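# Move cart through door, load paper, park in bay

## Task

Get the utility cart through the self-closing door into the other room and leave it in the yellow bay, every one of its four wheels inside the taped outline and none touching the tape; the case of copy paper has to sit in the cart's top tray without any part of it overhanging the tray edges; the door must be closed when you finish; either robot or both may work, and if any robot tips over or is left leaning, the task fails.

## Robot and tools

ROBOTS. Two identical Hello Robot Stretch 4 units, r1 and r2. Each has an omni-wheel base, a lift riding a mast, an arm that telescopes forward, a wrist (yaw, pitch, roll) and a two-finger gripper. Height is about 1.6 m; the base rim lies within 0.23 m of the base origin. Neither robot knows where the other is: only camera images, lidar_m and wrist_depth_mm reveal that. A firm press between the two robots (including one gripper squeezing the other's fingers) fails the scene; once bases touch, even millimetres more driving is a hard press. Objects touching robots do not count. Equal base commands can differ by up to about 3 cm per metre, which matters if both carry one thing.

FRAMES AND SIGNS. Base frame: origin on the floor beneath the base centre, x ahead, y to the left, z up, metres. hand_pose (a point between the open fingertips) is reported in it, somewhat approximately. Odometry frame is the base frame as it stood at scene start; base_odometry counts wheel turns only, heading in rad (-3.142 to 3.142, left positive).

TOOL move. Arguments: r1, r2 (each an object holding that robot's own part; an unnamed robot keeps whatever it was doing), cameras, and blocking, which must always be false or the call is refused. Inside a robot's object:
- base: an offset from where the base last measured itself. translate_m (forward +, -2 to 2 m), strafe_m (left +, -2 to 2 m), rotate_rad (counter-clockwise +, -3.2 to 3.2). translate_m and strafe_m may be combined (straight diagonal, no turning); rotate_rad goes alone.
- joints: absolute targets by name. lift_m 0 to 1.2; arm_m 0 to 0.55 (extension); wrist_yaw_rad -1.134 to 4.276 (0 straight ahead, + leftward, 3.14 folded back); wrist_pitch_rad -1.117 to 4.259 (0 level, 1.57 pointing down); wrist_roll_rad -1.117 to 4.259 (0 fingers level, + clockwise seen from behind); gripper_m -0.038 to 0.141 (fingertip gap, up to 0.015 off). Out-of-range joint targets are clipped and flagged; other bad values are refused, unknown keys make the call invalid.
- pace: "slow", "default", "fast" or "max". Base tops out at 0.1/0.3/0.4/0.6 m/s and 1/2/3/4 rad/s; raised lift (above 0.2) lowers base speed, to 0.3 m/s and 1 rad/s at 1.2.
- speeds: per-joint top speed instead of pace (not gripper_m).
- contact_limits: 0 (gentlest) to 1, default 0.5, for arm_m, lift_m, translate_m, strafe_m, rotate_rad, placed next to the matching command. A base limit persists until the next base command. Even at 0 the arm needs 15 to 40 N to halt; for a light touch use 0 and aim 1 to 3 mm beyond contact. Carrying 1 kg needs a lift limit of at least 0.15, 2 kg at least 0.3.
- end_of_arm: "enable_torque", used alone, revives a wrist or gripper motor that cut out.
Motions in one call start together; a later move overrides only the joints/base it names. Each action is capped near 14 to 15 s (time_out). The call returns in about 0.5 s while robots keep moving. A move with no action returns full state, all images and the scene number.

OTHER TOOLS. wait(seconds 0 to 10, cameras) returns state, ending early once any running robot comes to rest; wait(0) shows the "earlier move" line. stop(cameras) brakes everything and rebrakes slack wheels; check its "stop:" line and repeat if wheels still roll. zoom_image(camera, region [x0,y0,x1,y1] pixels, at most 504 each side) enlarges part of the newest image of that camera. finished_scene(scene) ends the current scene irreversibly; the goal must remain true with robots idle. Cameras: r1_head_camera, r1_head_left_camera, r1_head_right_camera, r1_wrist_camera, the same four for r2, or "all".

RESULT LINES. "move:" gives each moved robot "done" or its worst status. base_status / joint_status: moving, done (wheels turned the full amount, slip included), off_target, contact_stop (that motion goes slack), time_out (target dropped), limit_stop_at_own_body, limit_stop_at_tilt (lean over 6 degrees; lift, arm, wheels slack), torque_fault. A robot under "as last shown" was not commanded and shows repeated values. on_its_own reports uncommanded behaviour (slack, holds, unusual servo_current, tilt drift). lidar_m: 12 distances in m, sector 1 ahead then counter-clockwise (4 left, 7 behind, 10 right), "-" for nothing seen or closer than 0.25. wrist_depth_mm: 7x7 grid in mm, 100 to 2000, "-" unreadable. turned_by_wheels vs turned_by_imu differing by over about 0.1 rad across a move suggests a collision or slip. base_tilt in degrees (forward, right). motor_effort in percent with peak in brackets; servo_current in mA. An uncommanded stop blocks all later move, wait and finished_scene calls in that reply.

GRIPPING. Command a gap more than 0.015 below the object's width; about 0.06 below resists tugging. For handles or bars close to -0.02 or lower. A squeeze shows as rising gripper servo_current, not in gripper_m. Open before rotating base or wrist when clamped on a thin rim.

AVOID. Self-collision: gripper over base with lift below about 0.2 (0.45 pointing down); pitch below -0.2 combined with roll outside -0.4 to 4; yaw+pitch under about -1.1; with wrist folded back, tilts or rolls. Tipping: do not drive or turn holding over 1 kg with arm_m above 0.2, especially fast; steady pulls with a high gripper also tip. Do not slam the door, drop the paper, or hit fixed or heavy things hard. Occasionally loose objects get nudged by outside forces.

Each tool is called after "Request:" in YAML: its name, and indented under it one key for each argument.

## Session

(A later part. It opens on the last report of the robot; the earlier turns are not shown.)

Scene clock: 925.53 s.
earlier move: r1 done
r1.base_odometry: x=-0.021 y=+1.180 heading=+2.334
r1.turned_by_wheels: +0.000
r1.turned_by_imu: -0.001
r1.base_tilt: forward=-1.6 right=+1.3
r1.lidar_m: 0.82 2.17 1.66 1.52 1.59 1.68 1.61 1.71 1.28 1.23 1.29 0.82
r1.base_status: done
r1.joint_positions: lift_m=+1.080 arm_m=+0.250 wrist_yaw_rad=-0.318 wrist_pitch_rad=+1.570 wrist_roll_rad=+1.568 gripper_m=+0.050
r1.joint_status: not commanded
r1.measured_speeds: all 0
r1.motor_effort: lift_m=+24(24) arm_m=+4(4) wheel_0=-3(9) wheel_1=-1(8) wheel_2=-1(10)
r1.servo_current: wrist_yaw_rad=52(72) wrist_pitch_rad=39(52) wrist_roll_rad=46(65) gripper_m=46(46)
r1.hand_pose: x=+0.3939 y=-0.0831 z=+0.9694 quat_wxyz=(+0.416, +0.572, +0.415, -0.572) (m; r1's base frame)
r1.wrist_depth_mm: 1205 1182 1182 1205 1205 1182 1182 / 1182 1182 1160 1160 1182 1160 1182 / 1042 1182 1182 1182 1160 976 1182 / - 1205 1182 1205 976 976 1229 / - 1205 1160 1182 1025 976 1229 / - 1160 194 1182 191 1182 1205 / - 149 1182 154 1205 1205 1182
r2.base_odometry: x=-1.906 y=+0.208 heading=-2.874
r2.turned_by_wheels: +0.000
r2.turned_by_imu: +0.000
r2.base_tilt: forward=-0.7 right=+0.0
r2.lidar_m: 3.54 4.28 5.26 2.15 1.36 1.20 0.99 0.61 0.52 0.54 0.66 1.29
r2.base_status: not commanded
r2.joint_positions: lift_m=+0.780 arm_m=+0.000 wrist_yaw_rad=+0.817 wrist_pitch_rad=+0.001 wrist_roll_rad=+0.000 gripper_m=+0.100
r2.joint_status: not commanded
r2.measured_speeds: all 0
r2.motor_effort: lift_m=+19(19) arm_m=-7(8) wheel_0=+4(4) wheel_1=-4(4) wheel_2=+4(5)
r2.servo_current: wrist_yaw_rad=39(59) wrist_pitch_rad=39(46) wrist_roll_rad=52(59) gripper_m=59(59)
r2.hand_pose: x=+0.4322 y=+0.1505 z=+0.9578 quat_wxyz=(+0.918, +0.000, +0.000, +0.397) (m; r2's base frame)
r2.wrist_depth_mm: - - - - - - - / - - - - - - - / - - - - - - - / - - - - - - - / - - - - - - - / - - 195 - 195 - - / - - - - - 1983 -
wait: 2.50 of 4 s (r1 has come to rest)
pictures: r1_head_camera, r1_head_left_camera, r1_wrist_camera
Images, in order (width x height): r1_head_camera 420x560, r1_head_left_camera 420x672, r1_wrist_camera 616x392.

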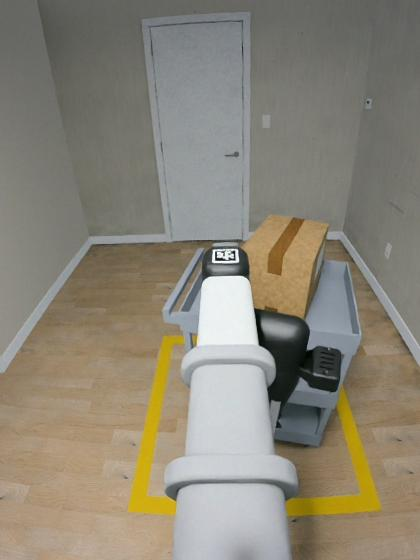

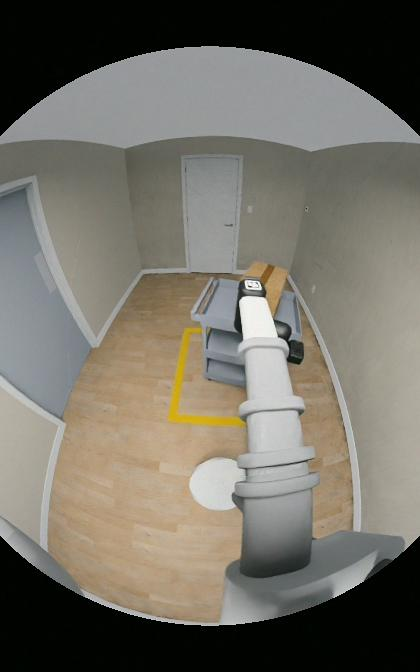

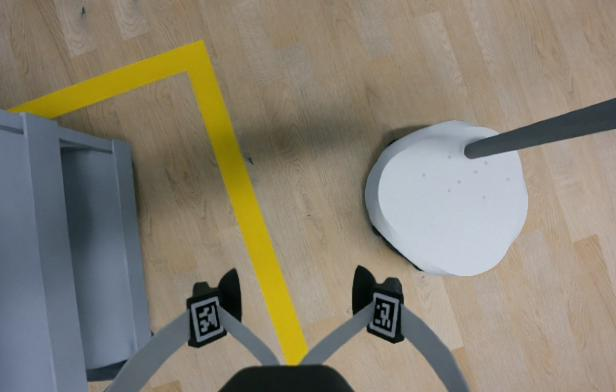

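Request:
move:
  blocking: false
  r1: {"joints":{"arm_m":0.0,"lift_m":0.5,"wrist_pitch_rad":0.0,"wrist_yaw_rad":0}}

Request:
wait:
  seconds: 3
  cameras: ["r1_head_camera","r1_head_left_camera","r1_head_right_camera","r1_wrist_camera"]

Request:
zoom_image:
  camera: "r1_head_camera"
  region: [120, 220, 400, 520]

Request:
zoom_image:
  camera: "r1_head_right_camera"
  region: [80, 240, 300, 460]

Request:
zoom_image:
  camera: "r1_head_left_camera"
  region: [140, 240, 340, 460]

Scene clock: 932.53 s.
move: r1 moving
r1.base_odometry: x=-0.021 y=+1.180 heading=+2.334
r1.turned_by_wheels: +0.000
r1.turned_by_imu: +0.000
r1.base_tilt: forward=-1.6 right=+1.2
r1.lidar_m: 0.80 2.15 1.66 1.52 1.60 1.69 1.61 1.68 1.28 1.23 1.30 0.84
r1.base_status: not commanded
r1.joint_positions: lift_m=+1.042 arm_m=+0.199 wrist_yaw_rad=-0.003 wrist_pitch_rad=+0.993 wrist_roll_rad=+1.568 gripper_m=+0.050
r1.joint_status: lift_m moving; arm_m moving; wrist_yaw_rad moving; wrist_pitch_rad moving
r1.measured_speeds: translate_m=+0.000 strafe_m=+0.000 rotate_rad=+0.000 lift_m=-0.147 arm_m=-0.195 wrist_yaw_rad=+0.054 wrist_pitch_rad=-1.792 wrist_roll_rad=+0.000
r1.motor_effort: lift_m=+12(24) arm_m=-4(6) wheel_0=-3(4) wheel_1=-1(1) wheel_2=-1(2)
r1.servo_current: wrist_yaw_rad=46(85) wrist_pitch_rad=104(124) wrist_roll_rad=46(65) gripper_m=46(46)
r1.hand_pose: x=+0.5275 y=-0.0879 z=+0.9792 quat_wxyz=(+0.622, +0.621, +0.336, -0.337) (m; r1's base frame)
r1.wrist_depth_mm: 683 603 609 1281 1182 1025 946 / 496 580 - - 1160 1042 946 / 452 517 - - 1160 1042 946 / 477 539 - - 1182 1060 976 / 512 569 - - 1205 1042 960 / 668 621 192 1281 191 1042 960 / - 159 1537 142 1182 1008 976
r2: as last shown
r2.base_tilt: forward=-0.7 right=+0.1
r2.lidar_m: 3.56 4.30 5.28 2.22 1.35 1.19 1.04 0.62 0.53 0.53 0.67 1.26
r2.motor_effort: lift_m=+19(19) arm_m=-7(8) wheel_0=+4(4) wheel_1=-4(4) wheel_2=+5(5)
r2.servo_current: wrist_yaw_rad=52(52) wrist_pitch_rad=46(46) wrist_roll_rad=52(59) gripper_m=52(59)
pictures: none

Scene clock: 935.27 s.
earlier move: r1 done
r1.base_odometry: x=-0.021 y=+1.180 heading=+2.334
r1.turned_by_wheels: +0.000
r1.turned_by_imu: +0.000
r1.base_tilt: forward=-1.6 right=+1.3
r1.lidar_m: 0.81 2.13 1.68 1.53 1.61 1.67 1.61 1.68 1.29 1.25 1.30 0.82
r1.base_status: not commanded
r1.joint_positions: lift_m=+0.500 arm_m=+0.000 wrist_yaw_rad=-0.002 wrist_pitch_rad=+0.007 wrist_roll_rad=+1.568 gripper_m=+0.050
r1.joint_status: all done
r1.measured_speeds: all 0
r1.motor_effort: lift_m=+12(24) arm_m=-4(8) wheel_0=-3(4) wheel_1=-1(1) wheel_2=-2(2)
r1.servo_current: wrist_yaw_rad=46(85) wrist_pitch_rad=46(150) wrist_roll_rad=59(72) gripper_m=46(52)
r1.hand_pose: x=+0.4591 y=-0.0881 z=+0.6767 quat_wxyz=(+0.708, +0.706, +0.002, -0.003) (m; r1's base frame)
r1.wrist_depth_mm: - - 668 - 1983 1336 - / - - 640 - - - - / - 654 634 - - - - / - 676 597 - - - - / - 715 609 - - - 627 / - - 194 - 189 1397 654 / - - 647 142 180 1160 676
r2.base_odometry: x=-1.906 y=+0.208 heading=-2.874
r2.turned_by_wheels: +0.000
r2.turned_by_imu: +0.000
r2.base_tilt: forward=-0.7 right=+0.1
r2.lidar_m: 3.57 4.33 5.25 2.19 1.37 1.19 0.99 0.59 0.54 0.52 0.68 1.25
r2.base_status: not commanded
r2.joint_positions: lift_m=+0.780 arm_m=+0.000 wrist_yaw_rad=+0.817 wrist_pitch_rad=+0.001 wrist_roll_rad=+0.000 gripper_m=+0.100
r2.joint_status: not commanded
r2.measured_speeds: all 0
r2.motor_effort: lift_m=+19(19) arm_m=-7(8) wheel_0=+3(4) wheel_1=-4(5) wheel_2=+4(5)
r2.servo_current: wrist_yaw_rad=46(65) wrist_pitch_rad=39(52) wrist_roll_rad=39(59) gripper_m=46(59)
r2.hand_pose: x=+0.4322 y=+0.1505 z=+0.9578 quat_wxyz=(+0.918, +0.000, +0.000, +0.397) (m; r2's base frame)
r2.wrist_depth_mm: - - - - - - - / - - - - - - - / - - - - - - - / - - - - - - - / - - - - - - - / - - 195 - 195 - - / - - - - - 1983 -
wait: 2.73 of 3 s (r1 has come to rest)
pictures: r1_head_camera, r1_head_left_camera, r1_head_right_camera, r1_wrist_camera
Images, in order (width x height): r1_head_camera 420x560, r1_head_left_camera 420x672, r1_head_right_camera 420x672, r1_wrist_camera 616x392.

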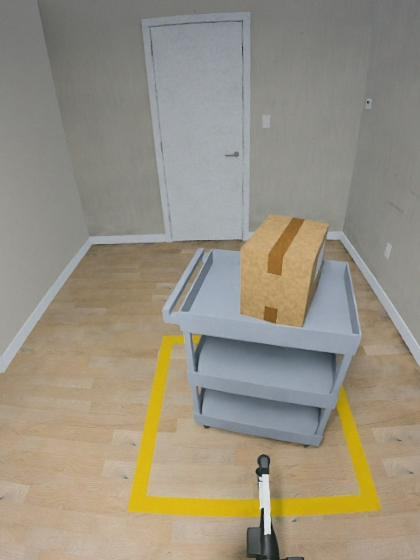

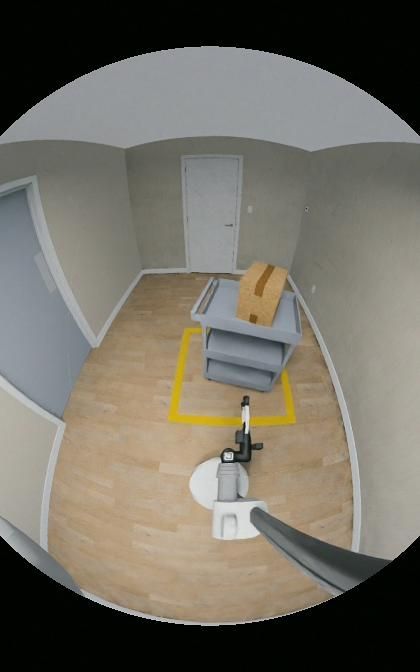

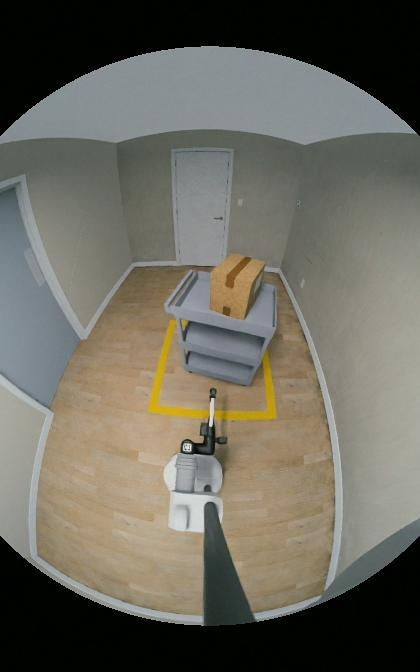

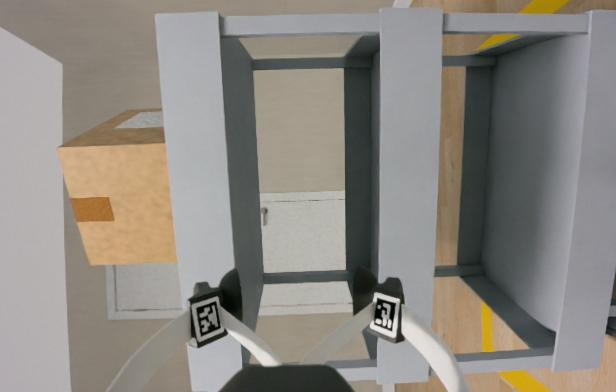

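Scaled by 1.680 from the camera's 420x560 image, which has a finer 600x800 frame.

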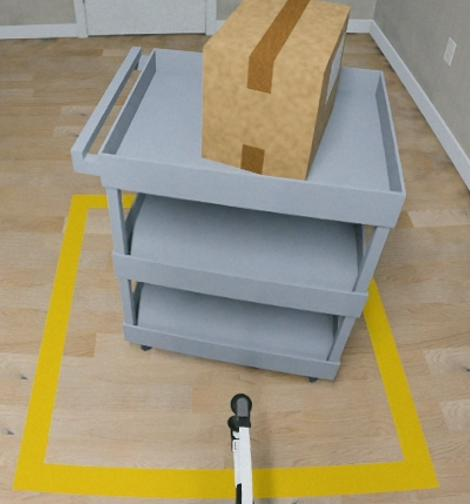

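Scaled by 2.291 from the camera's 420x672 image, which has a finer 600x960 frame.

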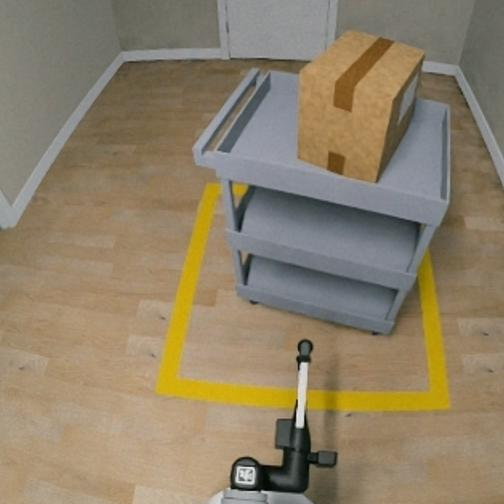

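Scaled by 2.291 from the camera's 420x672 image, which has a finer 600x960 frame.

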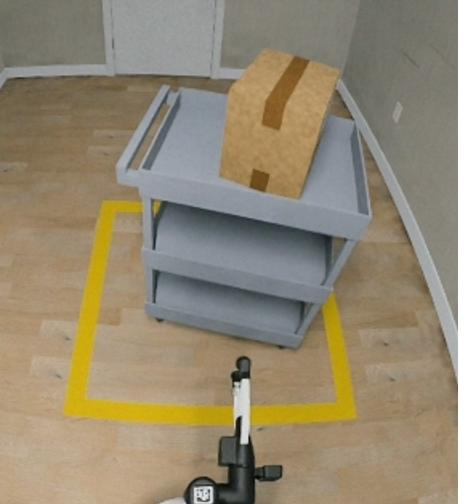

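Request:
finished_scene:
  scene: 2

The scene is finished: the task was done.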